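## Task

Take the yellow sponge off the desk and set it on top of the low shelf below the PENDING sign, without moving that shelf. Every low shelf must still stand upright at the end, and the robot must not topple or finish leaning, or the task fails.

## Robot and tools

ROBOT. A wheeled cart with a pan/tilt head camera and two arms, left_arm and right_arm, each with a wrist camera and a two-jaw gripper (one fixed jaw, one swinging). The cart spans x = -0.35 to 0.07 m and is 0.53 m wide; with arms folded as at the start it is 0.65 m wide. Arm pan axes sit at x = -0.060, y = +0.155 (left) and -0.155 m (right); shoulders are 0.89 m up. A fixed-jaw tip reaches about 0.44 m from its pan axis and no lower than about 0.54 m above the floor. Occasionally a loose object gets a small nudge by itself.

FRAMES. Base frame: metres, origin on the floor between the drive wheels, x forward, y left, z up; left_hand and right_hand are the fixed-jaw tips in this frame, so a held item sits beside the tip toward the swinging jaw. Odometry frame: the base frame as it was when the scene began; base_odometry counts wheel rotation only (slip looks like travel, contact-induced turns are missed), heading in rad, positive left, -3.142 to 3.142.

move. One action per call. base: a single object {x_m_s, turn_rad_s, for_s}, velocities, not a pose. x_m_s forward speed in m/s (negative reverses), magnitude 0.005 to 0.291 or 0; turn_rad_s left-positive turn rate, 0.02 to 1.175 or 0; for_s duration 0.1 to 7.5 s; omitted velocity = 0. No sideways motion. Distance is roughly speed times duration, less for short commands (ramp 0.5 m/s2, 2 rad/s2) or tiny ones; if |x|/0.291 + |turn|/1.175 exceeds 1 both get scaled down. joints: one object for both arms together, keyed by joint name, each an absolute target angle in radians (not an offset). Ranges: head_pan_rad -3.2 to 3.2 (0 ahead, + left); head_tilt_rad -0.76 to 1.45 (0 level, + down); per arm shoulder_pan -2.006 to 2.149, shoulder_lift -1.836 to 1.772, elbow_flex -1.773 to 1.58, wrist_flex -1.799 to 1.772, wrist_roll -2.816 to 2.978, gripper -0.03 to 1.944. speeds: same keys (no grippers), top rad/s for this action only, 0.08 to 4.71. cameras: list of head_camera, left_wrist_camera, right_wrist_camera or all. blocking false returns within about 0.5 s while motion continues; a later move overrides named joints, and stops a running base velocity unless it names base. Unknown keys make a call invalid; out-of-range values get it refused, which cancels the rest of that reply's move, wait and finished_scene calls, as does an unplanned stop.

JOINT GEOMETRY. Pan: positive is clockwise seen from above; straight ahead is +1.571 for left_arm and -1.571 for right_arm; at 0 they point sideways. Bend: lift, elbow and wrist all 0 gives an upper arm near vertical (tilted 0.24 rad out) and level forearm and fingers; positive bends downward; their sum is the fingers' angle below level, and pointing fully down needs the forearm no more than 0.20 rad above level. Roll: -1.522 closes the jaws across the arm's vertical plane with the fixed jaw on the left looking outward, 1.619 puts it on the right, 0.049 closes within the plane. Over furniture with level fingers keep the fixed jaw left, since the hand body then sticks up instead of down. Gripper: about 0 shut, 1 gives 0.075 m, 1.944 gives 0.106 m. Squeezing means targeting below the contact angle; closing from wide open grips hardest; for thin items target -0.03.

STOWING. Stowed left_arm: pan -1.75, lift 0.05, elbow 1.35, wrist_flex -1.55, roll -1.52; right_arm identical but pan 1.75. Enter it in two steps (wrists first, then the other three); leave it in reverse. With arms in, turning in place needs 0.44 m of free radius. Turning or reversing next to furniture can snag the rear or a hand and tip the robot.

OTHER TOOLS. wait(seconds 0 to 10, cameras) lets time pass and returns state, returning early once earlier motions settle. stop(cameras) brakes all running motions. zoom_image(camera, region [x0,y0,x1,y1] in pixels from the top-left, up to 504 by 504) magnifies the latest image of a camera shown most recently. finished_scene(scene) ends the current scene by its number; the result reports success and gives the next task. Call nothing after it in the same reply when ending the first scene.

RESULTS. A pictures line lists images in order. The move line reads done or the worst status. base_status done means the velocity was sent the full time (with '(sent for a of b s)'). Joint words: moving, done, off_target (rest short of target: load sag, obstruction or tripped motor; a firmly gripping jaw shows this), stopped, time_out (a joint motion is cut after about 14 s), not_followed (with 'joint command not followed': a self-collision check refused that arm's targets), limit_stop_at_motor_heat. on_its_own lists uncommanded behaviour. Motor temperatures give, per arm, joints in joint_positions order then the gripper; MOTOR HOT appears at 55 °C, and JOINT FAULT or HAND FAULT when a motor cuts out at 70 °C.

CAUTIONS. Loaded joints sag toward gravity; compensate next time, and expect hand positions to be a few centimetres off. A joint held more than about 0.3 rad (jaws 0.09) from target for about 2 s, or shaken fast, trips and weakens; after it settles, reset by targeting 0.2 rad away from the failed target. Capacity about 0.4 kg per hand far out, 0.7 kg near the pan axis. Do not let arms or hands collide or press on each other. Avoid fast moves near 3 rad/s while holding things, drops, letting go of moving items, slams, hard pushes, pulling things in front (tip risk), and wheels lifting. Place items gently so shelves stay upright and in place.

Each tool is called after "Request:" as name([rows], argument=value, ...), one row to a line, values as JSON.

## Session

Request:
move(joints={"head_tilt_rad": 0.3}, cameras=["head_camera", "left_wrist_camera", "right_wrist_camera"])

Request:
move(joints={"head_pan_rad": -0.9}, cameras=["head_camera"])

Request:
move(joints={"head_pan_rad": -1.8}, cameras=["head_camera"])

Request:
move(joints={"head_pan_rad": -2.7}, cameras=["head_camera"])

Request:
move(joints={"head_pan_rad": 2.7}, cameras=["head_camera"])

Request:
move(joints={"head_pan_rad": 1.8}, cameras=["head_camera"])

Request:
move(joints={"head_pan_rad": 0.9}, cameras=["head_camera"])

Scene clock: 1.00 s.
Motor temperatures (°C): left_arm=[30 30 29 30 30 30] | right_arm=[29 27 26 27 29 27]
move: done
base_odometry: x=+0.000 y=+0.000 heading=+0.000
base_status: not commanded
joint_positions: head_pan_rad=+0.000 head_tilt_rad=+0.292 left_arm_shoulder_pan_rad=+0.002 left_arm_shoulder_lift_rad=-1.688 left_arm_elbow_flex_rad=+1.459 left_arm_wrist_flex_rad=+0.984 left_arm_wrist_roll_rad=-0.001 left_arm_gripper_rad=+0.000 right_arm_shoulder_pan_rad=+0.004 right_arm_shoulder_lift_rad=-1.732 right_arm_elbow_flex_rad=+1.485 right_arm_wrist_flex_rad=+1.015 right_arm_wrist_roll_rad=+0.000 right_arm_gripper_rad=+0.000
joint_status: all done
left_hand: x=-0.0597 y=+0.3120 z=+0.8286 quat_wxyz=(+0.397, -0.918, +0.023, +0.009) (m; base frame)
right_hand: x=-0.0607 y=-0.3093 z=+0.8243 quat_wxyz=(+0.009, +0.024, +0.920, -0.391) (m; base frame)
pictures: head_camera, left_wrist_camera, right_wrist_camera
Images, in order (width x height): head_camera 644x476, left_wrist_camera 644x476, right_wrist_camera 644x476.

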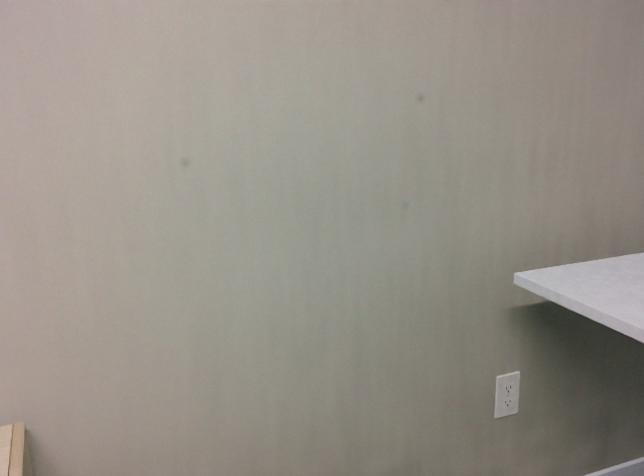

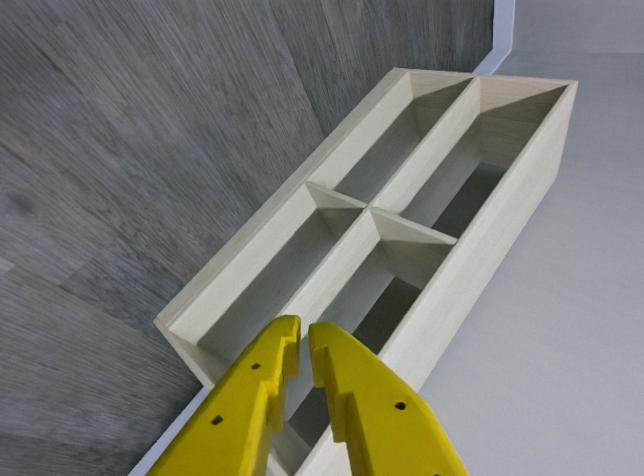

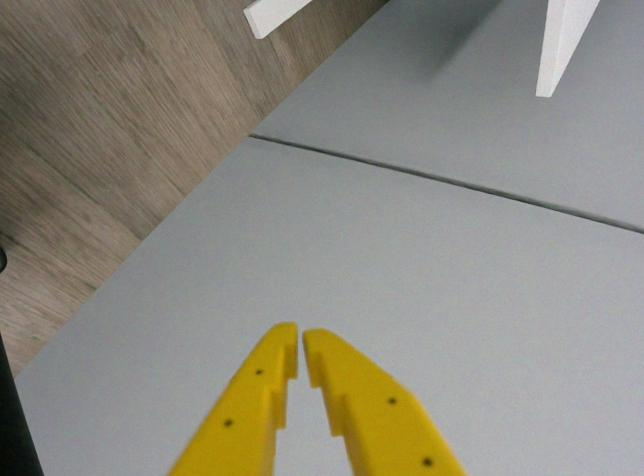

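Scene clock: 2.40 s.
move: done
base_odometry: x=+0.000 y=+0.000 heading=+0.000
base_status: not commanded
joint_positions: head_pan_rad=-0.891 head_tilt_rad=+0.292 left_arm_shoulder_pan_rad=+0.002 left_arm_shoulder_lift_rad=-1.688 left_arm_elbow_flex_rad=+1.459 left_arm_wrist_flex_rad=+0.984 left_arm_wrist_roll_rad=-0.001 left_arm_gripper_rad=+0.000 right_arm_shoulder_pan_rad=+0.004 right_arm_shoulder_lift_rad=-1.732 right_arm_elbow_flex_rad=+1.485 right_arm_wrist_flex_rad=+1.015 right_arm_wrist_roll_rad=+0.000 right_arm_gripper_rad=+0.000
joint_status: all done
left_hand: x=-0.0597 y=+0.3120 z=+0.8286 quat_wxyz=(+0.397, -0.918, +0.023, +0.009) (m; base frame)
right_hand: x=-0.0607 y=-0.3093 z=+0.8243 quat_wxyz=(+0.009, +0.024, +0.920, -0.391) (m; base frame)
pictures: head_camera
Images, in order (width x height): head_camera 644x476.

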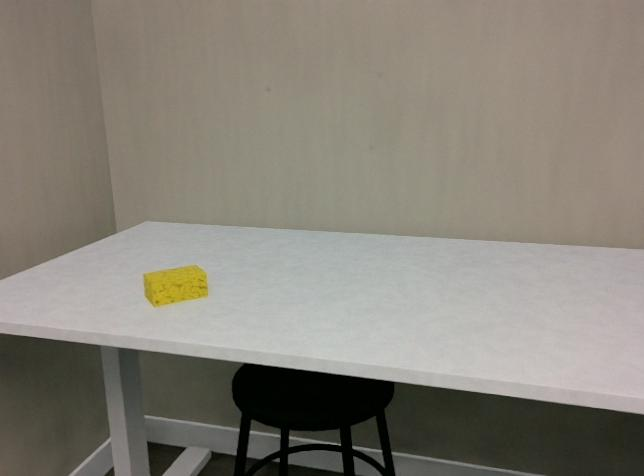

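Scene clock: 3.80 s.
move: done
base_odometry: x=+0.000 y=+0.000 heading=+0.000
base_status: not commanded
joint_positions: head_pan_rad=-1.790 head_tilt_rad=+0.292 left_arm_shoulder_pan_rad=+0.002 left_arm_shoulder_lift_rad=-1.688 left_arm_elbow_flex_rad=+1.459 left_arm_wrist_flex_rad=+0.984 left_arm_wrist_roll_rad=-0.001 left_arm_gripper_rad=+0.000 right_arm_shoulder_pan_rad=+0.004 right_arm_shoulder_lift_rad=-1.732 right_arm_elbow_flex_rad=+1.485 right_arm_wrist_flex_rad=+1.015 right_arm_wrist_roll_rad=+0.000 right_arm_gripper_rad=+0.000
joint_status: all done
left_hand: x=-0.0597 y=+0.3120 z=+0.8286 quat_wxyz=(+0.397, -0.918, +0.023, +0.009) (m; base frame)
right_hand: x=-0.0607 y=-0.3093 z=+0.8243 quat_wxyz=(+0.009, +0.024, +0.920, -0.391) (m; base frame)
pictures: head_camera
Images, in order (width x height): head_camera 644x476.

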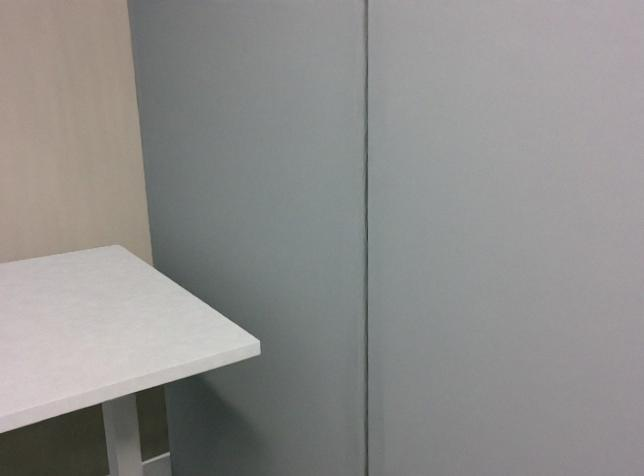

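Scene clock: 5.20 s.
move: done
base_odometry: x=+0.000 y=+0.000 heading=+0.000
base_status: not commanded
joint_positions: head_pan_rad=-2.691 head_tilt_rad=+0.292 left_arm_shoulder_pan_rad=+0.002 left_arm_shoulder_lift_rad=-1.688 left_arm_elbow_flex_rad=+1.459 left_arm_wrist_flex_rad=+0.984 left_arm_wrist_roll_rad=-0.001 left_arm_gripper_rad=+0.000 right_arm_shoulder_pan_rad=+0.004 right_arm_shoulder_lift_rad=-1.732 right_arm_elbow_flex_rad=+1.485 right_arm_wrist_flex_rad=+1.015 right_arm_wrist_roll_rad=+0.000 right_arm_gripper_rad=+0.000
joint_status: all done
left_hand: x=-0.0597 y=+0.3120 z=+0.8286 quat_wxyz=(+0.397, -0.918, +0.023, +0.009) (m; base frame)
right_hand: x=-0.0607 y=-0.3093 z=+0.8243 quat_wxyz=(+0.009, +0.024, +0.920, -0.391) (m; base frame)
pictures: head_camera
Images, in order (width x height): head_camera 644x476.

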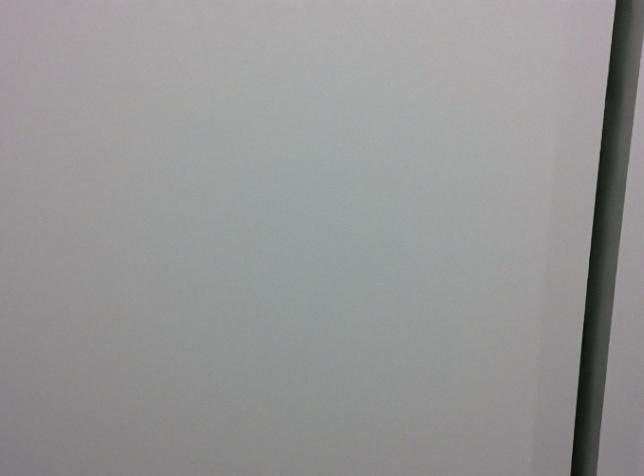

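Scene clock: 9.60 s.
move: done
base_odometry: x=+0.000 y=+0.000 heading=+0.000
base_status: not commanded
joint_positions: head_pan_rad=+2.689 head_tilt_rad=+0.292 left_arm_shoulder_pan_rad=+0.002 left_arm_shoulder_lift_rad=-1.688 left_arm_elbow_flex_rad=+1.459 left_arm_wrist_flex_rad=+0.984 left_arm_wrist_roll_rad=-0.001 left_arm_gripper_rad=+0.000 right_arm_shoulder_pan_rad=+0.004 right_arm_shoulder_lift_rad=-1.732 right_arm_elbow_flex_rad=+1.485 right_arm_wrist_flex_rad=+1.015 right_arm_wrist_roll_rad=+0.000 right_arm_gripper_rad=+0.000
joint_status: all done
left_hand: x=-0.0597 y=+0.3120 z=+0.8286 quat_wxyz=(+0.397, -0.918, +0.023, +0.009) (m; base frame)
right_hand: x=-0.0607 y=-0.3093 z=+0.8243 quat_wxyz=(+0.009, +0.024, +0.920, -0.391) (m; base frame)
pictures: head_camera
Images, in order (width x height): head_camera 644x476.

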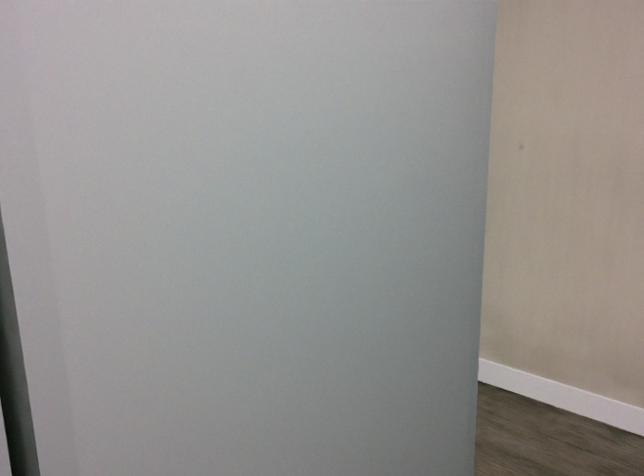

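Scene clock: 11.00 s.
move: done
base_odometry: x=+0.000 y=+0.000 heading=+0.000
base_status: not commanded
joint_positions: head_pan_rad=+1.809 head_tilt_rad=+0.292 left_arm_shoulder_pan_rad=+0.002 left_arm_shoulder_lift_rad=-1.688 left_arm_elbow_flex_rad=+1.459 left_arm_wrist_flex_rad=+0.984 left_arm_wrist_roll_rad=-0.001 left_arm_gripper_rad=+0.000 right_arm_shoulder_pan_rad=+0.004 right_arm_shoulder_lift_rad=-1.732 right_arm_elbow_flex_rad=+1.485 right_arm_wrist_flex_rad=+1.015 right_arm_wrist_roll_rad=+0.000 right_arm_gripper_rad=+0.000
joint_status: all done
left_hand: x=-0.0597 y=+0.3120 z=+0.8286 quat_wxyz=(+0.397, -0.918, +0.023, +0.009) (m; base frame)
right_hand: x=-0.0607 y=-0.3093 z=+0.8243 quat_wxyz=(+0.009, +0.024, +0.920, -0.391) (m; base frame)
pictures: head_camera
Images, in order (width x height): head_camera 644x476.

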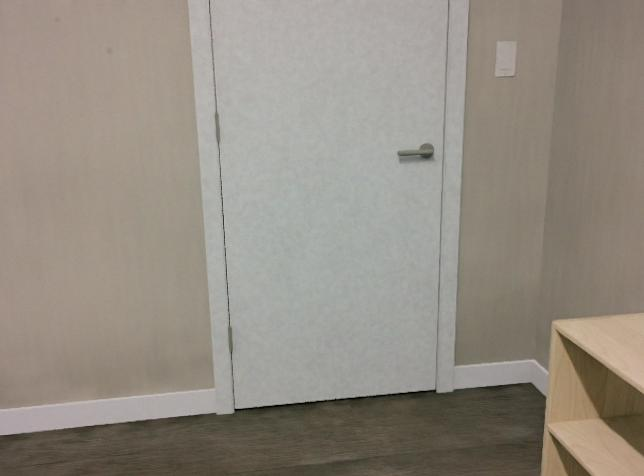

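Scene clock: 12.40 s.
move: done
base_odometry: x=+0.000 y=+0.000 heading=+0.000
base_status: not commanded
joint_positions: head_pan_rad=+0.910 head_tilt_rad=+0.292 left_arm_shoulder_pan_rad=+0.002 left_arm_shoulder_lift_rad=-1.688 left_arm_elbow_flex_rad=+1.459 left_arm_wrist_flex_rad=+0.984 left_arm_wrist_roll_rad=-0.001 left_arm_gripper_rad=+0.000 right_arm_shoulder_pan_rad=+0.004 right_arm_shoulder_lift_rad=-1.732 right_arm_elbow_flex_rad=+1.485 right_arm_wrist_flex_rad=+1.015 right_arm_wrist_roll_rad=+0.000 right_arm_gripper_rad=+0.000
joint_status: all done
left_hand: x=-0.0597 y=+0.3120 z=+0.8286 quat_wxyz=(+0.397, -0.918, +0.023, +0.009) (m; base frame)
right_hand: x=-0.0607 y=-0.3093 z=+0.8243 quat_wxyz=(+0.009, +0.024, +0.920, -0.391) (m; base frame)
pictures: head_camera
Images, in order (width x height): head_camera 644x476.

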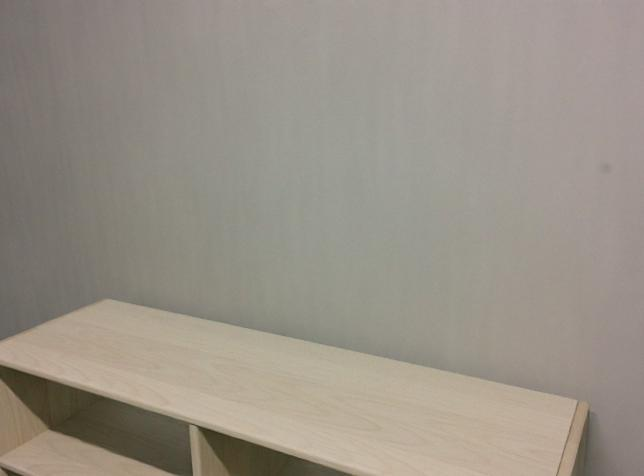

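Request:
move(joints={"head_pan_rad": 1.0, "head_tilt_rad": -0.2}, cameras=["head_camera"])

Request:
move(joints={"head_pan_rad": 0.7, "head_tilt_rad": 0.6}, cameras=["head_camera"])

Request:
move(joints={"head_pan_rad": -0.8, "head_tilt_rad": 0.5}, cameras=["head_camera"])

Scene clock: 19.33 s.
move: done
base_odometry: x=+0.000 y=+0.000 heading=+0.000
base_status: not commanded
joint_positions: head_pan_rad=+0.989 head_tilt_rad=-0.190 left_arm_shoulder_pan_rad=+0.002 left_arm_shoulder_lift_rad=-1.688 left_arm_elbow_flex_rad=+1.459 left_arm_wrist_flex_rad=+0.984 left_arm_wrist_roll_rad=-0.001 left_arm_gripper_rad=+0.000 right_arm_shoulder_pan_rad=+0.004 right_arm_shoulder_lift_rad=-1.732 right_arm_elbow_flex_rad=+1.485 right_arm_wrist_flex_rad=+1.015 right_arm_wrist_roll_rad=+0.000 right_arm_gripper_rad=+0.000
joint_status: all done
left_hand: x=-0.0597 y=+0.3120 z=+0.8286 quat_wxyz=(+0.397, -0.918, +0.023, +0.009) (m; base frame)
right_hand: x=-0.0607 y=-0.3093 z=+0.8243 quat_wxyz=(+0.009, +0.024, +0.920, -0.391) (m; base frame)
pictures: head_camera
Images, in order (width x height): head_camera 644x476.

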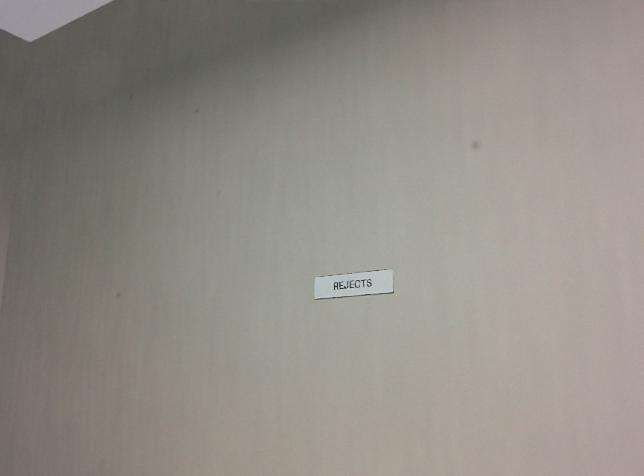

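Scene clock: 20.67 s.
move: done
base_odometry: x=+0.000 y=+0.000 heading=+0.000
base_status: not commanded
joint_positions: head_pan_rad=+0.709 head_tilt_rad=+0.593 left_arm_shoulder_pan_rad=+0.002 left_arm_shoulder_lift_rad=-1.688 left_arm_elbow_flex_rad=+1.459 left_arm_wrist_flex_rad=+0.984 left_arm_wrist_roll_rad=-0.001 left_arm_gripper_rad=+0.000 right_arm_shoulder_pan_rad=+0.004 right_arm_shoulder_lift_rad=-1.732 right_arm_elbow_flex_rad=+1.485 right_arm_wrist_flex_rad=+1.015 right_arm_wrist_roll_rad=+0.000 right_arm_gripper_rad=+0.000
joint_status: all done
left_hand: x=-0.0597 y=+0.3120 z=+0.8286 quat_wxyz=(+0.397, -0.918, +0.023, +0.009) (m; base frame)
right_hand: x=-0.0607 y=-0.3093 z=+0.8243 quat_wxyz=(+0.009, +0.024, +0.920, -0.391) (m; base frame)
pictures: head_camera
Images, in order (width x height): head_camera 644x476.

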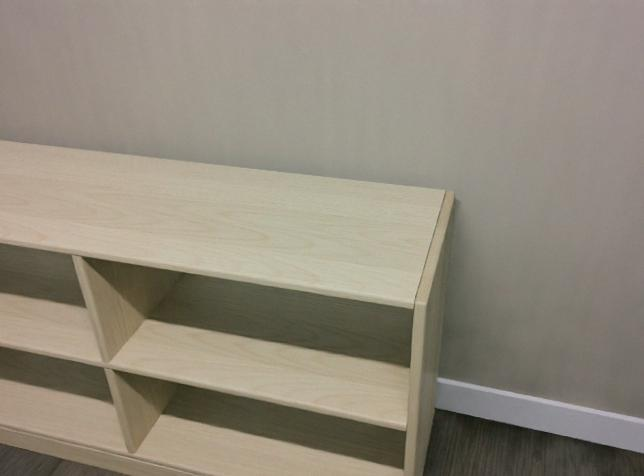

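Scene clock: 22.47 s.
move: done
base_odometry: x=+0.000 y=+0.000 heading=+0.000
base_status: not commanded
joint_positions: head_pan_rad=-0.790 head_tilt_rad=+0.513 left_arm_shoulder_pan_rad=+0.002 left_arm_shoulder_lift_rad=-1.688 left_arm_elbow_flex_rad=+1.459 left_arm_wrist_flex_rad=+0.984 left_arm_wrist_roll_rad=-0.001 left_arm_gripper_rad=+0.000 right_arm_shoulder_pan_rad=+0.004 right_arm_shoulder_lift_rad=-1.732 right_arm_elbow_flex_rad=+1.485 right_arm_wrist_flex_rad=+1.015 right_arm_wrist_roll_rad=+0.000 right_arm_gripper_rad=+0.000
joint_status: all done
left_hand: x=-0.0597 y=+0.3120 z=+0.8286 quat_wxyz=(+0.397, -0.918, +0.023, +0.009) (m; base frame)
right_hand: x=-0.0607 y=-0.3093 z=+0.8243 quat_wxyz=(+0.009, +0.024, +0.920, -0.391) (m; base frame)
pictures: head_camera
Images, in order (width x height): head_camera 644x476.

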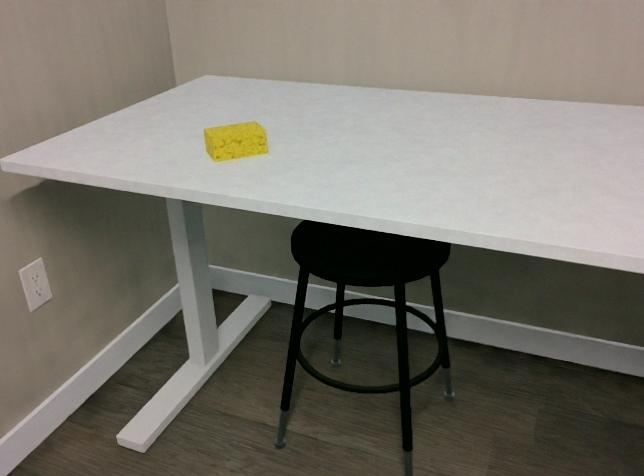

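Request:
move(base={"turn_rad_s": -0.4, "for_s": 0.69})

Request:
move(base={"x_m_s": 0.25, "for_s": 2.16})

Request:
move(base={"turn_rad_s": -0.6, "for_s": 1.4}, joints={"left_arm_shoulder_pan_rad": 1.571, "head_pan_rad": 0, "head_tilt_rad": 0.7}, cameras=["head_camera"])

Scene clock: 78.00 s.
move: done
base_odometry: x=+0.000 y=+0.000 heading=-0.281
base_status: done (sent for 0.7 of 0.7 s)
joint_positions: head_pan_rad=-0.790 head_tilt_rad=+0.513 left_arm_shoulder_pan_rad=-0.006 left_arm_shoulder_lift_rad=-1.688 left_arm_elbow_flex_rad=+1.459 left_arm_wrist_flex_rad=+0.984 left_arm_wrist_roll_rad=-0.001 left_arm_gripper_rad=+0.000 right_arm_shoulder_pan_rad=+0.003 right_arm_shoulder_lift_rad=-1.732 right_arm_elbow_flex_rad=+1.485 right_arm_wrist_flex_rad=+1.015 right_arm_wrist_roll_rad=+0.000 right_arm_gripper_rad=+0.000
joint_status: not commanded
left_hand: x=-0.0609 y=+0.3120 z=+0.8286 quat_wxyz=(+0.397, -0.918, +0.020, +0.011) (m; base frame)
right_hand: x=-0.0604 y=-0.3093 z=+0.8243 quat_wxyz=(+0.009, +0.024, +0.920, -0.391) (m; base frame)
pictures: none

Scene clock: 81.33 s.
move: done
base_odometry: x=+0.521 y=-0.151 heading=-0.280
base_status: done (sent for 2.17 of 2.17 s)
joint_positions: head_pan_rad=-0.790 head_tilt_rad=+0.513 left_arm_shoulder_pan_rad=-0.003 left_arm_shoulder_lift_rad=-1.688 left_arm_elbow_flex_rad=+1.459 left_arm_wrist_flex_rad=+0.984 left_arm_wrist_roll_rad=-0.001 left_arm_gripper_rad=+0.000 right_arm_shoulder_pan_rad=-0.002 right_arm_shoulder_lift_rad=-1.732 right_arm_elbow_flex_rad=+1.485 right_arm_wrist_flex_rad=+1.015 right_arm_wrist_roll_rad=+0.000 right_arm_gripper_rad=+0.000
joint_status: not commanded
left_hand: x=-0.0604 y=+0.3120 z=+0.8286 quat_wxyz=(+0.397, -0.918, +0.021, +0.010) (m; base frame)
right_hand: x=-0.0597 y=-0.3093 z=+0.8243 quat_wxyz=(+0.010, +0.021, +0.920, -0.390) (m; base frame)
pictures: none

Scene clock: 83.40 s.
move: done
base_odometry: x=+0.520 y=-0.150 heading=-1.119
base_status: done (sent for 1.4 of 1.4 s)
joint_positions: head_pan_rad=-0.011 head_tilt_rad=+0.693 left_arm_shoulder_pan_rad=+1.565 left_arm_shoulder_lift_rad=-1.688 left_arm_elbow_flex_rad=+1.459 left_arm_wrist_flex_rad=+0.984 left_arm_wrist_roll_rad=-0.001 left_arm_gripper_rad=+0.000 right_arm_shoulder_pan_rad=+0.003 right_arm_shoulder_lift_rad=-1.732 right_arm_elbow_flex_rad=+1.485 right_arm_wrist_flex_rad=+1.015 right_arm_wrist_roll_rad=+0.000 right_arm_gripper_rad=+0.000
joint_status: all done
left_hand: x=+0.0970 y=+0.1559 z=+0.8286 quat_wxyz=(+0.288, -0.635, +0.663, -0.273) (m; base frame)
right_hand: x=-0.0604 y=-0.3093 z=+0.8243 quat_wxyz=(+0.009, +0.024, +0.920, -0.391) (m; base frame)
pictures: head_camera
Images, in order (width x height): head_camera 644x476.

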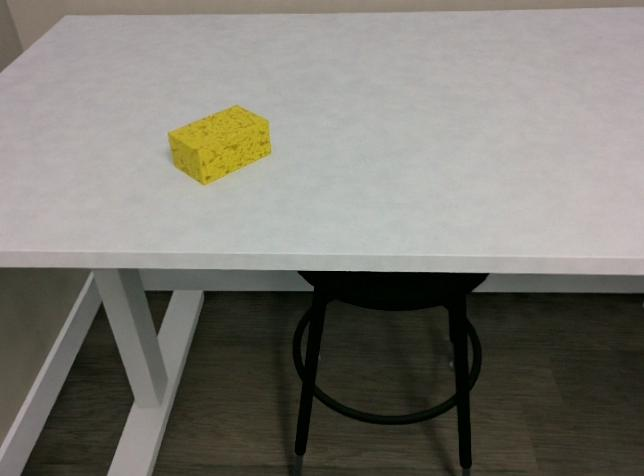

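Request:
move(base={"turn_rad_s": 0.5, "for_s": 0.6})

Request:
move(base={"x_m_s": 0.2, "for_s": 1.85}, joints={"left_arm_shoulder_lift_rad": 0.25, "left_arm_elbow_flex_rad": -0.75, "left_arm_wrist_flex_rad": 1.2, "left_arm_wrist_roll_rad": -2.1, "left_arm_gripper_rad": 1.94})

Request:
move(base={"turn_rad_s": -0.5, "for_s": 0.77}, joints={"left_arm_shoulder_pan_rad": 1.73, "left_arm_shoulder_lift_rad": 0.5, "left_arm_elbow_flex_rad": -0.8, "left_arm_wrist_flex_rad": 1.0, "head_pan_rad": -0.2, "head_tilt_rad": 0.9}, cameras=["head_camera", "left_wrist_camera"])

Scene clock: 102.90 s.
move: done
base_odometry: x=+0.520 y=-0.151 heading=-0.824
base_status: done (sent for 0.6 of 0.6 s)
joint_positions: head_pan_rad=-0.011 head_tilt_rad=+0.693 left_arm_shoulder_pan_rad=+1.568 left_arm_shoulder_lift_rad=-1.688 left_arm_elbow_flex_rad=+1.459 left_arm_wrist_flex_rad=+0.984 left_arm_wrist_roll_rad=-0.001 left_arm_gripper_rad=+0.000 right_arm_shoulder_pan_rad=-0.002 right_arm_shoulder_lift_rad=-1.732 right_arm_elbow_flex_rad=+1.485 right_arm_wrist_flex_rad=+1.015 right_arm_wrist_roll_rad=+0.000 right_arm_gripper_rad=+0.000
joint_status: not commanded
left_hand: x=+0.0970 y=+0.1554 z=+0.8286 quat_wxyz=(+0.288, -0.634, +0.664, -0.273) (m; base frame)
right_hand: x=-0.0597 y=-0.3093 z=+0.8243 quat_wxyz=(+0.010, +0.021, +0.920, -0.390) (m; base frame)
pictures: none

Scene clock: 105.77 s.
move: done
base_odometry: x=+0.775 y=-0.424 heading=-0.820
base_status: done (sent for 1.87 of 1.87 s)
joint_positions: head_pan_rad=-0.011 head_tilt_rad=+0.693 left_arm_shoulder_pan_rad=+1.563 left_arm_shoulder_lift_rad=+0.258 left_arm_elbow_flex_rad=-0.716 left_arm_wrist_flex_rad=+1.197 left_arm_wrist_roll_rad=-2.096 left_arm_gripper_rad=+1.925 right_arm_shoulder_pan_rad=+0.001 right_arm_shoulder_lift_rad=-1.732 right_arm_elbow_flex_rad=+1.485 right_arm_wrist_flex_rad=+1.015 right_arm_wrist_roll_rad=+0.000 right_arm_gripper_rad=+0.000
joint_status: all done
left_hand: x=+0.2663 y=+0.1640 z=+0.9548 quat_wxyz=(+0.387, +0.256, +0.878, +0.116) (m; base frame)
right_hand: x=-0.0602 y=-0.3093 z=+0.8243 quat_wxyz=(+0.009, +0.023, +0.920, -0.391) (m; base frame)
pictures: none

Scene clock: 107.37 s.
move: done
base_odometry: x=+0.775 y=-0.423 heading=-1.203
base_status: done (sent for 0.77 of 0.77 s)
joint_positions: head_pan_rad=-0.190 head_tilt_rad=+0.894 left_arm_shoulder_pan_rad=+1.727 left_arm_shoulder_lift_rad=+0.513 left_arm_elbow_flex_rad=-0.765 left_arm_wrist_flex_rad=+1.013 left_arm_wrist_roll_rad=-2.105 left_arm_gripper_rad=+1.925 right_arm_shoulder_pan_rad=+0.003 right_arm_shoulder_lift_rad=-1.732 right_arm_elbow_flex_rad=+1.485 right_arm_wrist_flex_rad=+1.015 right_arm_wrist_roll_rad=+0.000 right_arm_gripper_rad=+0.000
joint_status: all done
left_hand: x=+0.2951 y=+0.1055 z=+0.9093 quat_wxyz=(+0.385, +0.332, +0.857, +0.083) (m; base frame)
right_hand: x=-0.0604 y=-0.3093 z=+0.8243 quat_wxyz=(+0.009, +0.024, +0.920, -0.391) (m; base frame)
pictures: head_camera, left_wrist_camera
Images, in order (width x height): head_camera 644x476, left_wrist_camera 644x476.

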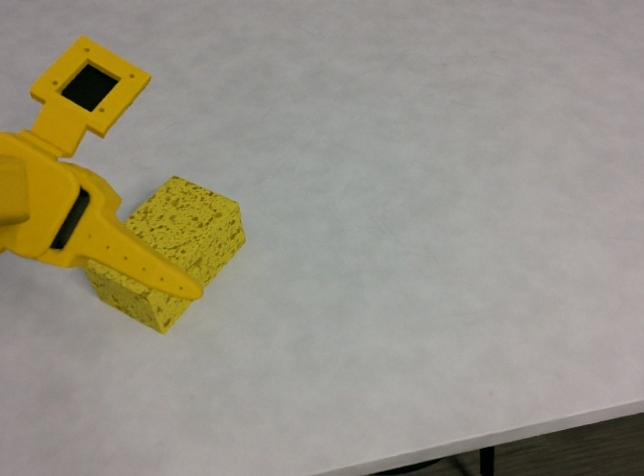

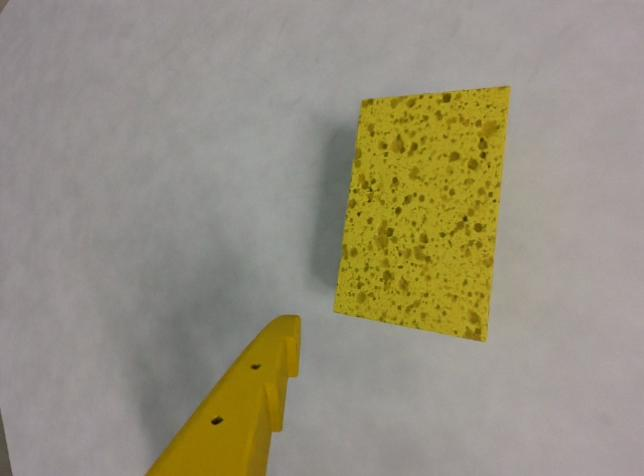

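Request:
move(joints={"left_arm_shoulder_pan_rad": 1.70, "left_arm_wrist_roll_rad": -2.15})

Request:
move(joints={"left_arm_shoulder_lift_rad": 0.81, "left_arm_elbow_flex_rad": -0.88, "left_arm_wrist_flex_rad": 0.77}, cameras=["head_camera", "left_wrist_camera"])

Scene clock: 119.43 s.
move: done
base_odometry: x=+0.775 y=-0.423 heading=-1.203
base_status: not commanded
joint_positions: head_pan_rad=-0.190 head_tilt_rad=+0.894 left_arm_shoulder_pan_rad=+1.701 left_arm_shoulder_lift_rad=+0.513 left_arm_elbow_flex_rad=-0.765 left_arm_wrist_flex_rad=+1.013 left_arm_wrist_roll_rad=-2.147 left_arm_gripper_rad=+1.925 right_arm_shoulder_pan_rad=+0.003 right_arm_shoulder_lift_rad=-1.732 right_arm_elbow_flex_rad=+1.485 right_arm_wrist_flex_rad=+1.015 right_arm_wrist_roll_rad=+0.000 right_arm_gripper_rad=+0.000
joint_status: all done
left_hand: x=+0.2965 y=+0.1146 z=+0.9095 quat_wxyz=(+0.382, +0.339, +0.854, +0.096) (m; base frame)
right_hand: x=-0.0604 y=-0.3093 z=+0.8243 quat_wxyz=(+0.009, +0.024, +0.920, -0.391) (m; base frame)
pictures: none

Scene clock: 120.37 s.
move: done
base_odometry: x=+0.775 y=-0.423 heading=-1.203
base_status: not commanded
joint_positions: head_pan_rad=-0.190 head_tilt_rad=+0.894 left_arm_shoulder_pan_rad=+1.701 left_arm_shoulder_lift_rad=+0.826 left_arm_elbow_flex_rad=-0.843 left_arm_wrist_flex_rad=+0.783 left_arm_wrist_roll_rad=-2.154 left_arm_gripper_rad=+1.925 right_arm_shoulder_pan_rad=+0.003 right_arm_shoulder_lift_rad=-1.732 right_arm_elbow_flex_rad=+1.485 right_arm_wrist_flex_rad=+1.015 right_arm_wrist_roll_rad=+0.000 right_arm_gripper_rad=+0.000
joint_status: all done
left_hand: x=+0.3233 y=+0.1111 z=+0.8493 quat_wxyz=(+0.380, +0.342, +0.854, +0.097) (m; base frame)
right_hand: x=-0.0604 y=-0.3093 z=+0.8243 quat_wxyz=(+0.009, +0.024, +0.920, -0.391) (m; base frame)
pictures: head_camera, left_wrist_camera
Images, in order (width x height): head_camera 644x476, left_wrist_camera 644x476.

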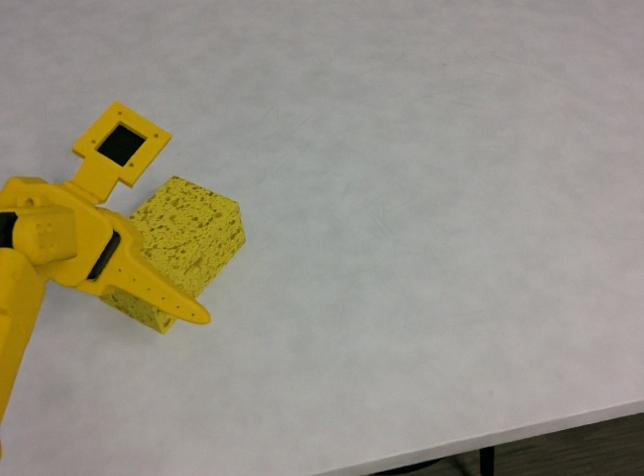

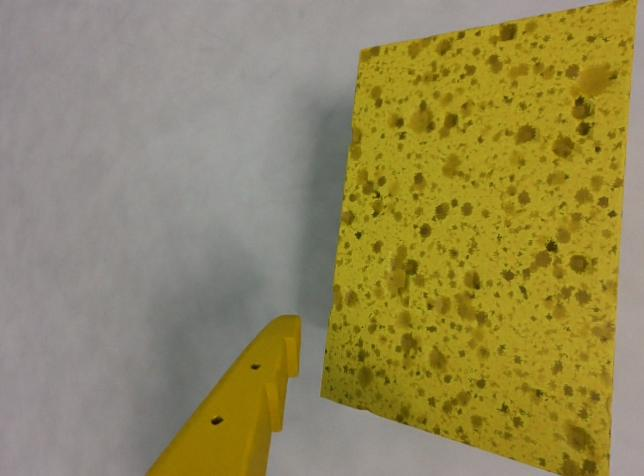

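Request:
move(joints={"left_arm_shoulder_pan_rad": 1.67})

Request:
move(joints={"left_arm_shoulder_lift_rad": 1.10, "left_arm_elbow_flex_rad": -0.97, "left_arm_wrist_flex_rad": 0.50}, speeds={"left_arm_shoulder_lift_rad": 0.4, "left_arm_elbow_flex_rad": 0.2, "left_arm_wrist_flex_rad": 0.35}, cameras=["head_camera", "left_wrist_camera"])

Scene clock: 132.30 s.
move: done
base_odometry: x=+0.775 y=-0.423 heading=-1.203
base_status: not commanded
joint_positions: head_pan_rad=-0.190 head_tilt_rad=+0.894 left_arm_shoulder_pan_rad=+1.672 left_arm_shoulder_lift_rad=+0.826 left_arm_elbow_flex_rad=-0.845 left_arm_wrist_flex_rad=+0.783 left_arm_wrist_roll_rad=-2.154 left_arm_gripper_rad=+1.925 right_arm_shoulder_pan_rad=+0.003 right_arm_shoulder_lift_rad=-1.732 right_arm_elbow_flex_rad=+1.485 right_arm_wrist_flex_rad=+1.015 right_arm_wrist_roll_rad=+0.000 right_arm_gripper_rad=+0.000
joint_status: all done
left_hand: x=+0.3246 y=+0.1222 z=+0.8497 quat_wxyz=(+0.379, +0.330, +0.859, +0.103) (m; base frame)
right_hand: x=-0.0604 y=-0.3093 z=+0.8243 quat_wxyz=(+0.009, +0.024, +0.920, -0.391) (m; base frame)
pictures: none

Scene clock: 133.60 s.
move: done
base_odometry: x=+0.775 y=-0.423 heading=-1.203
base_status: not commanded
joint_positions: head_pan_rad=-0.190 head_tilt_rad=+0.894 left_arm_shoulder_pan_rad=+1.672 left_arm_shoulder_lift_rad=+1.117 left_arm_elbow_flex_rad=-0.932 left_arm_wrist_flex_rad=+0.513 left_arm_wrist_roll_rad=-2.154 left_arm_gripper_rad=+1.925 right_arm_shoulder_pan_rad=+0.003 right_arm_shoulder_lift_rad=-1.732 right_arm_elbow_flex_rad=+1.485 right_arm_wrist_flex_rad=+1.015 right_arm_wrist_roll_rad=+0.000 right_arm_gripper_rad=+0.000
joint_status: all done
left_hand: x=+0.3419 y=+0.1205 z=+0.7987 quat_wxyz=(+0.408, +0.325, +0.846, +0.111) (m; base frame)
right_hand: x=-0.0604 y=-0.3093 z=+0.8243 quat_wxyz=(+0.009, +0.024, +0.920, -0.391) (m; base frame)
pictures: head_camera, left_wrist_camera
Images, in order (width x height): head_camera 644x476, left_wrist_camera 644x476.

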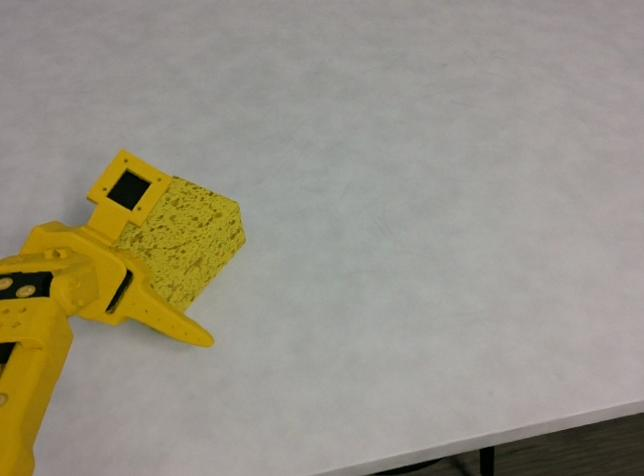

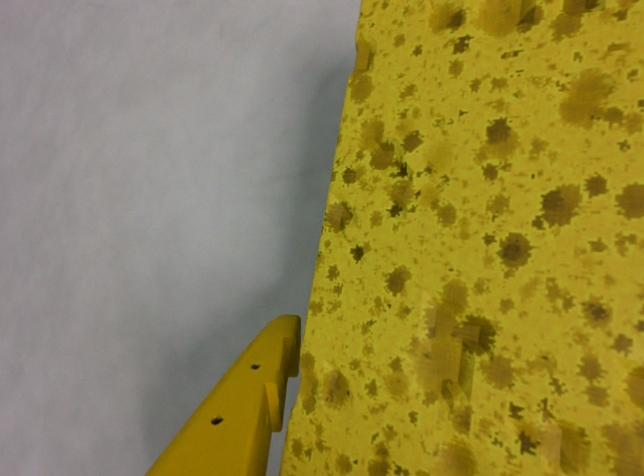

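Request:
move(joints={"left_arm_shoulder_lift_rad": 1.13, "left_arm_elbow_flex_rad": -0.98, "left_arm_wrist_flex_rad": 0.40}, speeds={"left_arm_wrist_flex_rad": 0.4})

Request:
move(joints={"left_arm_gripper_rad": 0.78})

Request:
move(joints={"left_arm_gripper_rad": 0.95, "left_arm_shoulder_lift_rad": 0.5, "left_arm_elbow_flex_rad": -0.7, "left_arm_wrist_flex_rad": 0.72}, speeds={"left_arm_shoulder_lift_rad": 0.7, "left_arm_elbow_flex_rad": 0.3, "left_arm_wrist_flex_rad": 0.35}, cameras=["head_camera", "left_wrist_camera"])

Scene clock: 141.70 s.
move: done
base_odometry: x=+0.775 y=-0.423 heading=-1.203
base_status: not commanded
joint_positions: head_pan_rad=-0.190 head_tilt_rad=+0.894 left_arm_shoulder_pan_rad=+1.672 left_arm_shoulder_lift_rad=+1.148 left_arm_elbow_flex_rad=-0.943 left_arm_wrist_flex_rad=+0.413 left_arm_wrist_roll_rad=-2.154 left_arm_gripper_rad=+1.925 right_arm_shoulder_pan_rad=+0.003 right_arm_shoulder_lift_rad=-1.732 right_arm_elbow_flex_rad=+1.485 right_arm_wrist_flex_rad=+1.015 right_arm_wrist_roll_rad=+0.000 right_arm_gripper_rad=+0.000
joint_status: all done
left_hand: x=+0.3496 y=+0.1197 z=+0.8029 quat_wxyz=(+0.442, +0.319, +0.830, +0.120) (m; base frame)
right_hand: x=-0.0604 y=-0.3093 z=+0.8243 quat_wxyz=(+0.009, +0.024, +0.920, -0.391) (m; base frame)
pictures: none

Scene clock: 142.80 s.
move: off_target
base_odometry: x=+0.775 y=-0.423 heading=-1.203
base_status: not commanded
joint_positions: head_pan_rad=-0.190 head_tilt_rad=+0.894 left_arm_shoulder_pan_rad=+1.677 left_arm_shoulder_lift_rad=+1.148 left_arm_elbow_flex_rad=-0.954 left_arm_wrist_flex_rad=+0.412 left_arm_wrist_roll_rad=-2.145 left_arm_gripper_rad=+0.994 right_arm_shoulder_pan_rad=+0.003 right_arm_shoulder_lift_rad=-1.732 right_arm_elbow_flex_rad=+1.485 right_arm_wrist_flex_rad=+1.015 right_arm_wrist_roll_rad=+0.000 right_arm_gripper_rad=+0.000
joint_status: left_arm_gripper_rad off_target (ended at +0.994, target +0.780)
left_hand: x=+0.3507 y=+0.1177 z=+0.8059 quat_wxyz=(+0.449, +0.316, +0.828, +0.119) (m; base frame)
right_hand: x=-0.0604 y=-0.3093 z=+0.8243 quat_wxyz=(+0.009, +0.024, +0.920, -0.391) (m; base frame)
pictures: none

Scene clock: 144.30 s.
move: off_target
base_odometry: x=+0.775 y=-0.423 heading=-1.203
base_status: not commanded
joint_positions: head_pan_rad=-0.190 head_tilt_rad=+0.894 left_arm_shoulder_pan_rad=+1.675 left_arm_shoulder_lift_rad=+0.570 left_arm_elbow_flex_rad=-0.694 left_arm_wrist_flex_rad=+0.717 left_arm_wrist_roll_rad=-2.154 left_arm_gripper_rad=+1.019 right_arm_shoulder_pan_rad=+0.003 right_arm_shoulder_lift_rad=-1.732 right_arm_elbow_flex_rad=+1.485 right_arm_wrist_flex_rad=+1.015 right_arm_wrist_roll_rad=+0.000 right_arm_gripper_rad=+0.000
joint_status: left_arm_gripper_rad off_target (ended at +1.019, target +0.950); the others done
left_hand: x=+0.3222 y=+0.1213 z=+0.9098 quat_wxyz=(+0.454, +0.318, +0.823, +0.123) (m; base frame)
right_hand: x=-0.0604 y=-0.3093 z=+0.8243 quat_wxyz=(+0.009, +0.024, +0.920, -0.391) (m; base frame)
pictures: head_camera, left_wrist_camera
Images, in order (width x height): head_camera 644x476, left_wrist_camera 644x476.

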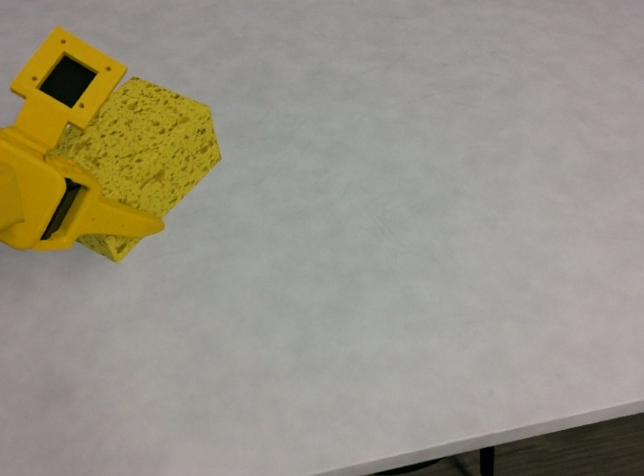

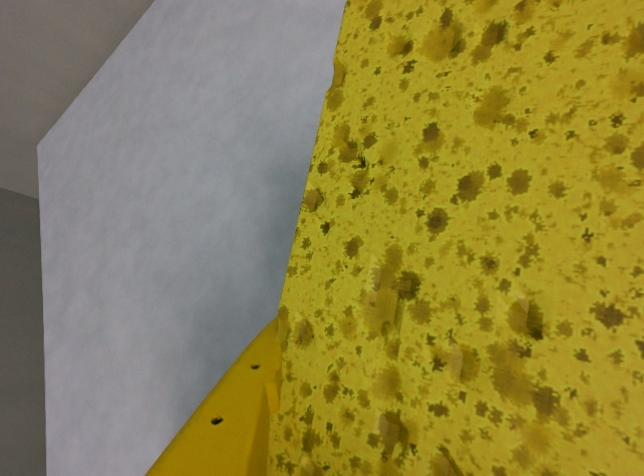

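Request:
move(base={"x_m_s": -0.15, "for_s": 1.4}, joints={"left_arm_shoulder_pan_rad": 1.6}, speeds={"left_arm_shoulder_pan_rad": 0.3})

Request:
move(base={"turn_rad_s": 0.4, "for_s": 1.1})

Request:
move(base={"x_m_s": -0.22, "for_s": 5.0}, joints={"head_pan_rad": -2.75, "head_tilt_rad": 0.5}, cameras=["head_camera"])

Scene clock: 165.40 s.
move: done
base_odometry: x=+0.700 y=-0.227 heading=-1.206
base_status: done (sent for 1.4 of 1.4 s)
joint_positions: head_pan_rad=-0.190 head_tilt_rad=+0.894 left_arm_shoulder_pan_rad=+1.600 left_arm_shoulder_lift_rad=+0.570 left_arm_elbow_flex_rad=-0.694 left_arm_wrist_flex_rad=+0.717 left_arm_wrist_roll_rad=-2.154 left_arm_gripper_rad=+1.019 right_arm_shoulder_pan_rad=-0.002 right_arm_shoulder_lift_rad=-1.732 right_arm_elbow_flex_rad=+1.485 right_arm_wrist_flex_rad=+1.015 right_arm_wrist_roll_rad=+0.000 right_arm_gripper_rad=+0.000
joint_status: all done
left_hand: x=+0.3236 y=+0.1501 z=+0.9098 quat_wxyz=(+0.449, +0.287, +0.835, +0.140) (m; base frame)
right_hand: x=-0.0597 y=-0.3093 z=+0.8243 quat_wxyz=(+0.010, +0.021, +0.920, -0.390) (m; base frame)
pictures: none

Scene clock: 167.27 s.
move: done
base_odometry: x=+0.700 y=-0.227 heading=-0.762
base_status: done (sent for 1.1 of 1.1 s)
joint_positions: head_pan_rad=-0.190 head_tilt_rad=+0.894 left_arm_shoulder_pan_rad=+1.606 left_arm_shoulder_lift_rad=+0.570 left_arm_elbow_flex_rad=-0.694 left_arm_wrist_flex_rad=+0.717 left_arm_wrist_roll_rad=-2.154 left_arm_gripper_rad=+1.019 right_arm_shoulder_pan_rad=-0.002 right_arm_shoulder_lift_rad=-1.732 right_arm_elbow_flex_rad=+1.485 right_arm_wrist_flex_rad=+1.015 right_arm_wrist_roll_rad=+0.000 right_arm_gripper_rad=+0.000
joint_status: not commanded
left_hand: x=+0.3236 y=+0.1477 z=+0.9098 quat_wxyz=(+0.449, +0.289, +0.834, +0.138) (m; base frame)
right_hand: x=-0.0597 y=-0.3093 z=+0.8243 quat_wxyz=(+0.010, +0.021, +0.920, -0.390) (m; base frame)
pictures: none

Scene clock: 173.50 s.
move: done
base_odometry: x=-0.096 y=+0.532 heading=-0.761
base_status: done (sent for 5 of 5 s)
joint_positions: head_pan_rad=-2.741 head_tilt_rad=+0.513 left_arm_shoulder_pan_rad=+1.606 left_arm_shoulder_lift_rad=+0.570 left_arm_elbow_flex_rad=-0.694 left_arm_wrist_flex_rad=+0.717 left_arm_wrist_roll_rad=-2.154 left_arm_gripper_rad=+1.019 right_arm_shoulder_pan_rad=+0.001 right_arm_shoulder_lift_rad=-1.732 right_arm_elbow_flex_rad=+1.485 right_arm_wrist_flex_rad=+1.015 right_arm_wrist_roll_rad=+0.000 right_arm_gripper_rad=+0.000
joint_status: all done
left_hand: x=+0.3236 y=+0.1477 z=+0.9098 quat_wxyz=(+0.449, +0.289, +0.834, +0.138) (m; base frame)
right_hand: x=-0.0602 y=-0.3093 z=+0.8243 quat_wxyz=(+0.009, +0.023, +0.920, -0.391) (m; base frame)
pictures: head_camera
Images, in order (width x height): head_camera 644x476.

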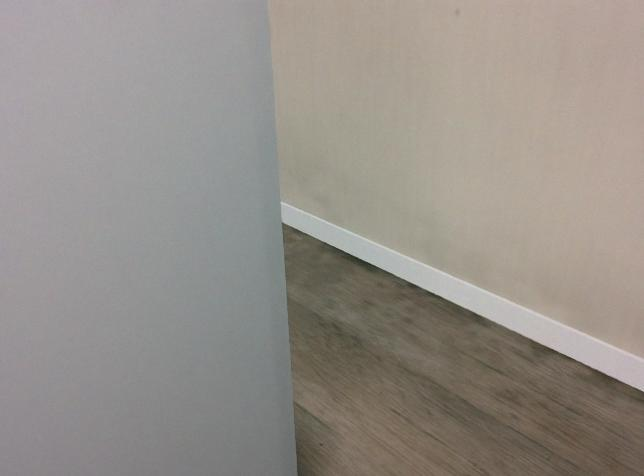

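Request:
move(base={"turn_rad_s": -0.4, "for_s": 0.76})

Request:
move(base={"x_m_s": -0.22, "for_s": 5.0})

Request:
move(base={"turn_rad_s": -0.6, "for_s": 2.69}, joints={"head_pan_rad": 0.2, "head_tilt_rad": 0.5}, cameras=["head_camera"])

Scene clock: 195.03 s.
move: done
base_odometry: x=-0.097 y=+0.532 heading=-1.071
base_status: done (sent for 0.77 of 0.77 s)
joint_positions: head_pan_rad=-2.741 head_tilt_rad=+0.513 left_arm_shoulder_pan_rad=+1.603 left_arm_shoulder_lift_rad=+0.570 left_arm_elbow_flex_rad=-0.694 left_arm_wrist_flex_rad=+0.717 left_arm_wrist_roll_rad=-2.154 left_arm_gripper_rad=+1.019 right_arm_shoulder_pan_rad=+0.003 right_arm_shoulder_lift_rad=-1.732 right_arm_elbow_flex_rad=+1.485 right_arm_wrist_flex_rad=+1.015 right_arm_wrist_roll_rad=+0.000 right_arm_gripper_rad=+0.000
joint_status: not commanded
left_hand: x=+0.3236 y=+0.1489 z=+0.9098 quat_wxyz=(+0.449, +0.288, +0.834, +0.139) (m; base frame)
right_hand: x=-0.0604 y=-0.3093 z=+0.8243 quat_wxyz=(+0.009, +0.024, +0.920, -0.391) (m; base frame)
pictures: none

Scene clock: 201.27 s.
move: done
base_odometry: x=-0.623 y=+1.498 heading=-1.072
base_status: done (sent for 5 of 5 s)
joint_positions: head_pan_rad=-2.741 head_tilt_rad=+0.512 left_arm_shoulder_pan_rad=+1.603 left_arm_shoulder_lift_rad=+0.570 left_arm_elbow_flex_rad=-0.694 left_arm_wrist_flex_rad=+0.717 left_arm_wrist_roll_rad=-2.154 left_arm_gripper_rad=+1.019 right_arm_shoulder_pan_rad=+0.001 right_arm_shoulder_lift_rad=-1.732 right_arm_elbow_flex_rad=+1.485 right_arm_wrist_flex_rad=+1.015 right_arm_wrist_roll_rad=+0.000 right_arm_gripper_rad=+0.000
joint_status: not commanded
left_hand: x=+0.3236 y=+0.1489 z=+0.9098 quat_wxyz=(+0.449, +0.288, +0.834, +0.139) (m; base frame)
right_hand: x=-0.0602 y=-0.3093 z=+0.8243 quat_wxyz=(+0.009, +0.023, +0.920, -0.391) (m; base frame)
pictures: none

Scene clock: 204.57 s.
move: done
base_odometry: x=-0.623 y=+1.498 heading=-2.689
base_status: done (sent for 2.7 of 2.7 s)
joint_positions: head_pan_rad=+0.189 head_tilt_rad=+0.512 left_arm_shoulder_pan_rad=+1.605 left_arm_shoulder_lift_rad=+0.570 left_arm_elbow_flex_rad=-0.694 left_arm_wrist_flex_rad=+0.717 left_arm_wrist_roll_rad=-2.154 left_arm_gripper_rad=+1.019 right_arm_shoulder_pan_rad=+0.004 right_arm_shoulder_lift_rad=-1.732 right_arm_elbow_flex_rad=+1.485 right_arm_wrist_flex_rad=+1.015 right_arm_wrist_roll_rad=+0.000 right_arm_gripper_rad=+0.000
joint_status: all done
left_hand: x=+0.3236 y=+0.1483 z=+0.9098 quat_wxyz=(+0.449, +0.289, +0.834, +0.139) (m; base frame)
right_hand: x=-0.0607 y=-0.3093 z=+0.8243 quat_wxyz=(+0.009, +0.024, +0.920, -0.391) (m; base frame)
pictures: head_camera
Images, in order (width x height): head_camera 644x476.

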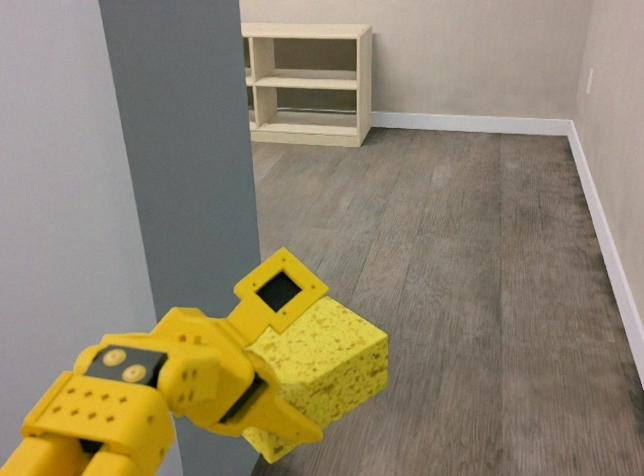

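Request:
move(base={"turn_rad_s": -0.1, "for_s": 0.6})

Request:
move(base={"x_m_s": 0.25, "for_s": 7.0}, joints={"head_pan_rad": 0.4, "head_tilt_rad": 0.0}, cameras=["head_camera"])

Request:
move(joints={"head_pan_rad": 0.5, "head_tilt_rad": 0.45}, cameras=["head_camera"])

Scene clock: 226.40 s.
move: done
base_odometry: x=-0.623 y=+1.498 heading=-2.748
base_status: done (sent for 0.6 of 0.6 s)
joint_positions: head_pan_rad=+0.189 head_tilt_rad=+0.512 left_arm_shoulder_pan_rad=+1.605 left_arm_shoulder_lift_rad=+0.570 left_arm_elbow_flex_rad=-0.694 left_arm_wrist_flex_rad=+0.717 left_arm_wrist_roll_rad=-2.154 left_arm_gripper_rad=+1.019 right_arm_shoulder_pan_rad=+0.003 right_arm_shoulder_lift_rad=-1.732 right_arm_elbow_flex_rad=+1.485 right_arm_wrist_flex_rad=+1.015 right_arm_wrist_roll_rad=+0.000 right_arm_gripper_rad=+0.000
joint_status: not commanded
left_hand: x=+0.3236 y=+0.1483 z=+0.9098 quat_wxyz=(+0.449, +0.289, +0.834, +0.139) (m; base frame)
right_hand: x=-0.0604 y=-0.3093 z=+0.8243 quat_wxyz=(+0.009, +0.024, +0.920, -0.391) (m; base frame)
pictures: none

Scene clock: 234.57 s.
move: done
base_odometry: x=-2.241 y=+0.829 heading=-2.748
base_status: done (sent for 7 of 7 s)
joint_positions: head_pan_rad=+0.390 head_tilt_rad=+0.010 left_arm_shoulder_pan_rad=+1.605 left_arm_shoulder_lift_rad=+0.570 left_arm_elbow_flex_rad=-0.694 left_arm_wrist_flex_rad=+0.717 left_arm_wrist_roll_rad=-2.154 left_arm_gripper_rad=+1.019 right_arm_shoulder_pan_rad=+0.000 right_arm_shoulder_lift_rad=-1.732 right_arm_elbow_flex_rad=+1.485 right_arm_wrist_flex_rad=+1.015 right_arm_wrist_roll_rad=+0.000 right_arm_gripper_rad=+0.000
joint_status: all done
left_hand: x=+0.3236 y=+0.1483 z=+0.9098 quat_wxyz=(+0.449, +0.289, +0.834, +0.139) (m; base frame)
right_hand: x=-0.0599 y=-0.3093 z=+0.8243 quat_wxyz=(+0.010, +0.022, +0.920, -0.391) (m; base frame)
pictures: head_camera
Images, in order (width x height): head_camera 644x476.

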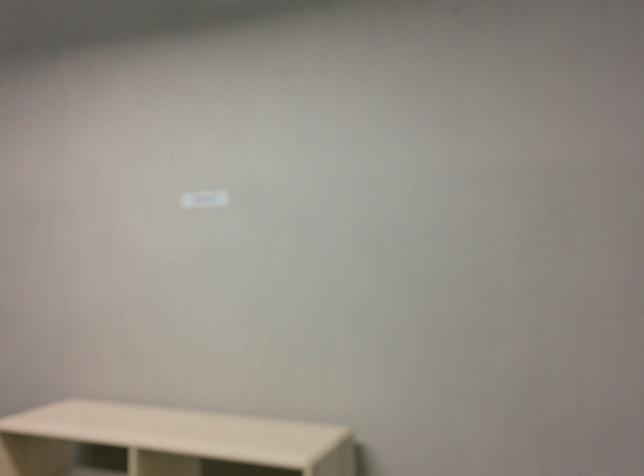

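Scene clock: 235.67 s.
move: done
base_odometry: x=-2.241 y=+0.829 heading=-2.748
base_status: not commanded
joint_positions: head_pan_rad=+0.489 head_tilt_rad=+0.442 left_arm_shoulder_pan_rad=+1.605 left_arm_shoulder_lift_rad=+0.570 left_arm_elbow_flex_rad=-0.694 left_arm_wrist_flex_rad=+0.717 left_arm_wrist_roll_rad=-2.154 left_arm_gripper_rad=+1.019 right_arm_shoulder_pan_rad=+0.000 right_arm_shoulder_lift_rad=-1.732 right_arm_elbow_flex_rad=+1.485 right_arm_wrist_flex_rad=+1.015 right_arm_wrist_roll_rad=+0.000 right_arm_gripper_rad=+0.000
joint_status: all done
left_hand: x=+0.3236 y=+0.1483 z=+0.9098 quat_wxyz=(+0.449, +0.289, +0.834, +0.139) (m; base frame)
right_hand: x=-0.0599 y=-0.3093 z=+0.8243 quat_wxyz=(+0.010, +0.022, +0.920, -0.391) (m; base frame)
pictures: head_camera
Images, in order (width x height): head_camera 644x476.

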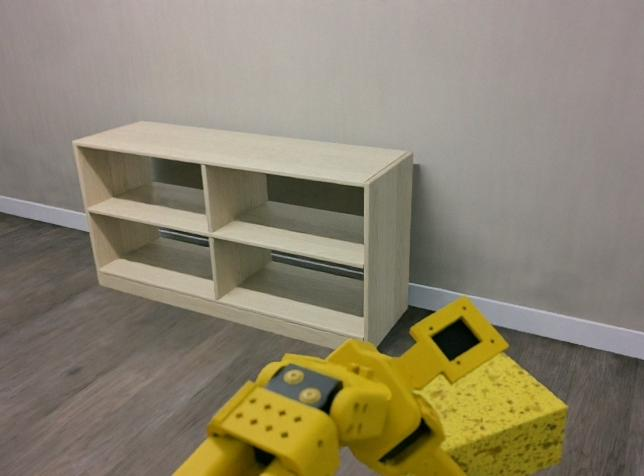

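Request:
move(base={"turn_rad_s":0.5,"for_s":1.48}, joints={"head_pan_rad":0,"head_tilt_rad":0.4}, cameras=["head_camera"])

Scene clock: 271.80 s.
move: done
base_odometry: x=-2.240 y=+0.830 heading=-2.016
base_status: done (sent for 1.47 of 1.47 s)
joint_positions: head_pan_rad=+0.009 head_tilt_rad=+0.413 left_arm_shoulder_pan_rad=+1.602 left_arm_shoulder_lift_rad=+0.570 left_arm_elbow_flex_rad=-0.694 left_arm_wrist_flex_rad=+0.717 left_arm_wrist_roll_rad=-2.154 left_arm_gripper_rad=+1.019 right_arm_shoulder_pan_rad=-0.002 right_arm_shoulder_lift_rad=-1.732 right_arm_elbow_flex_rad=+1.485 right_arm_wrist_flex_rad=+1.015 right_arm_wrist_roll_rad=+0.000 right_arm_gripper_rad=+0.000
joint_status: all done
left_hand: x=+0.3236 y=+0.1495 z=+0.9098 quat_wxyz=(+0.449, +0.287, +0.835, +0.139) (m; base frame)
right_hand: x=-0.0597 y=-0.3093 z=+0.8243 quat_wxyz=(+0.010, +0.021, +0.920, -0.390) (m; base frame)
pictures: head_camera
Images, in order (width x height): head_camera 644x476.

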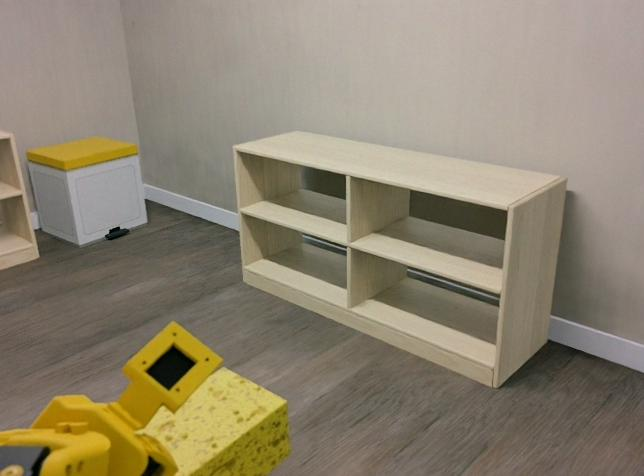

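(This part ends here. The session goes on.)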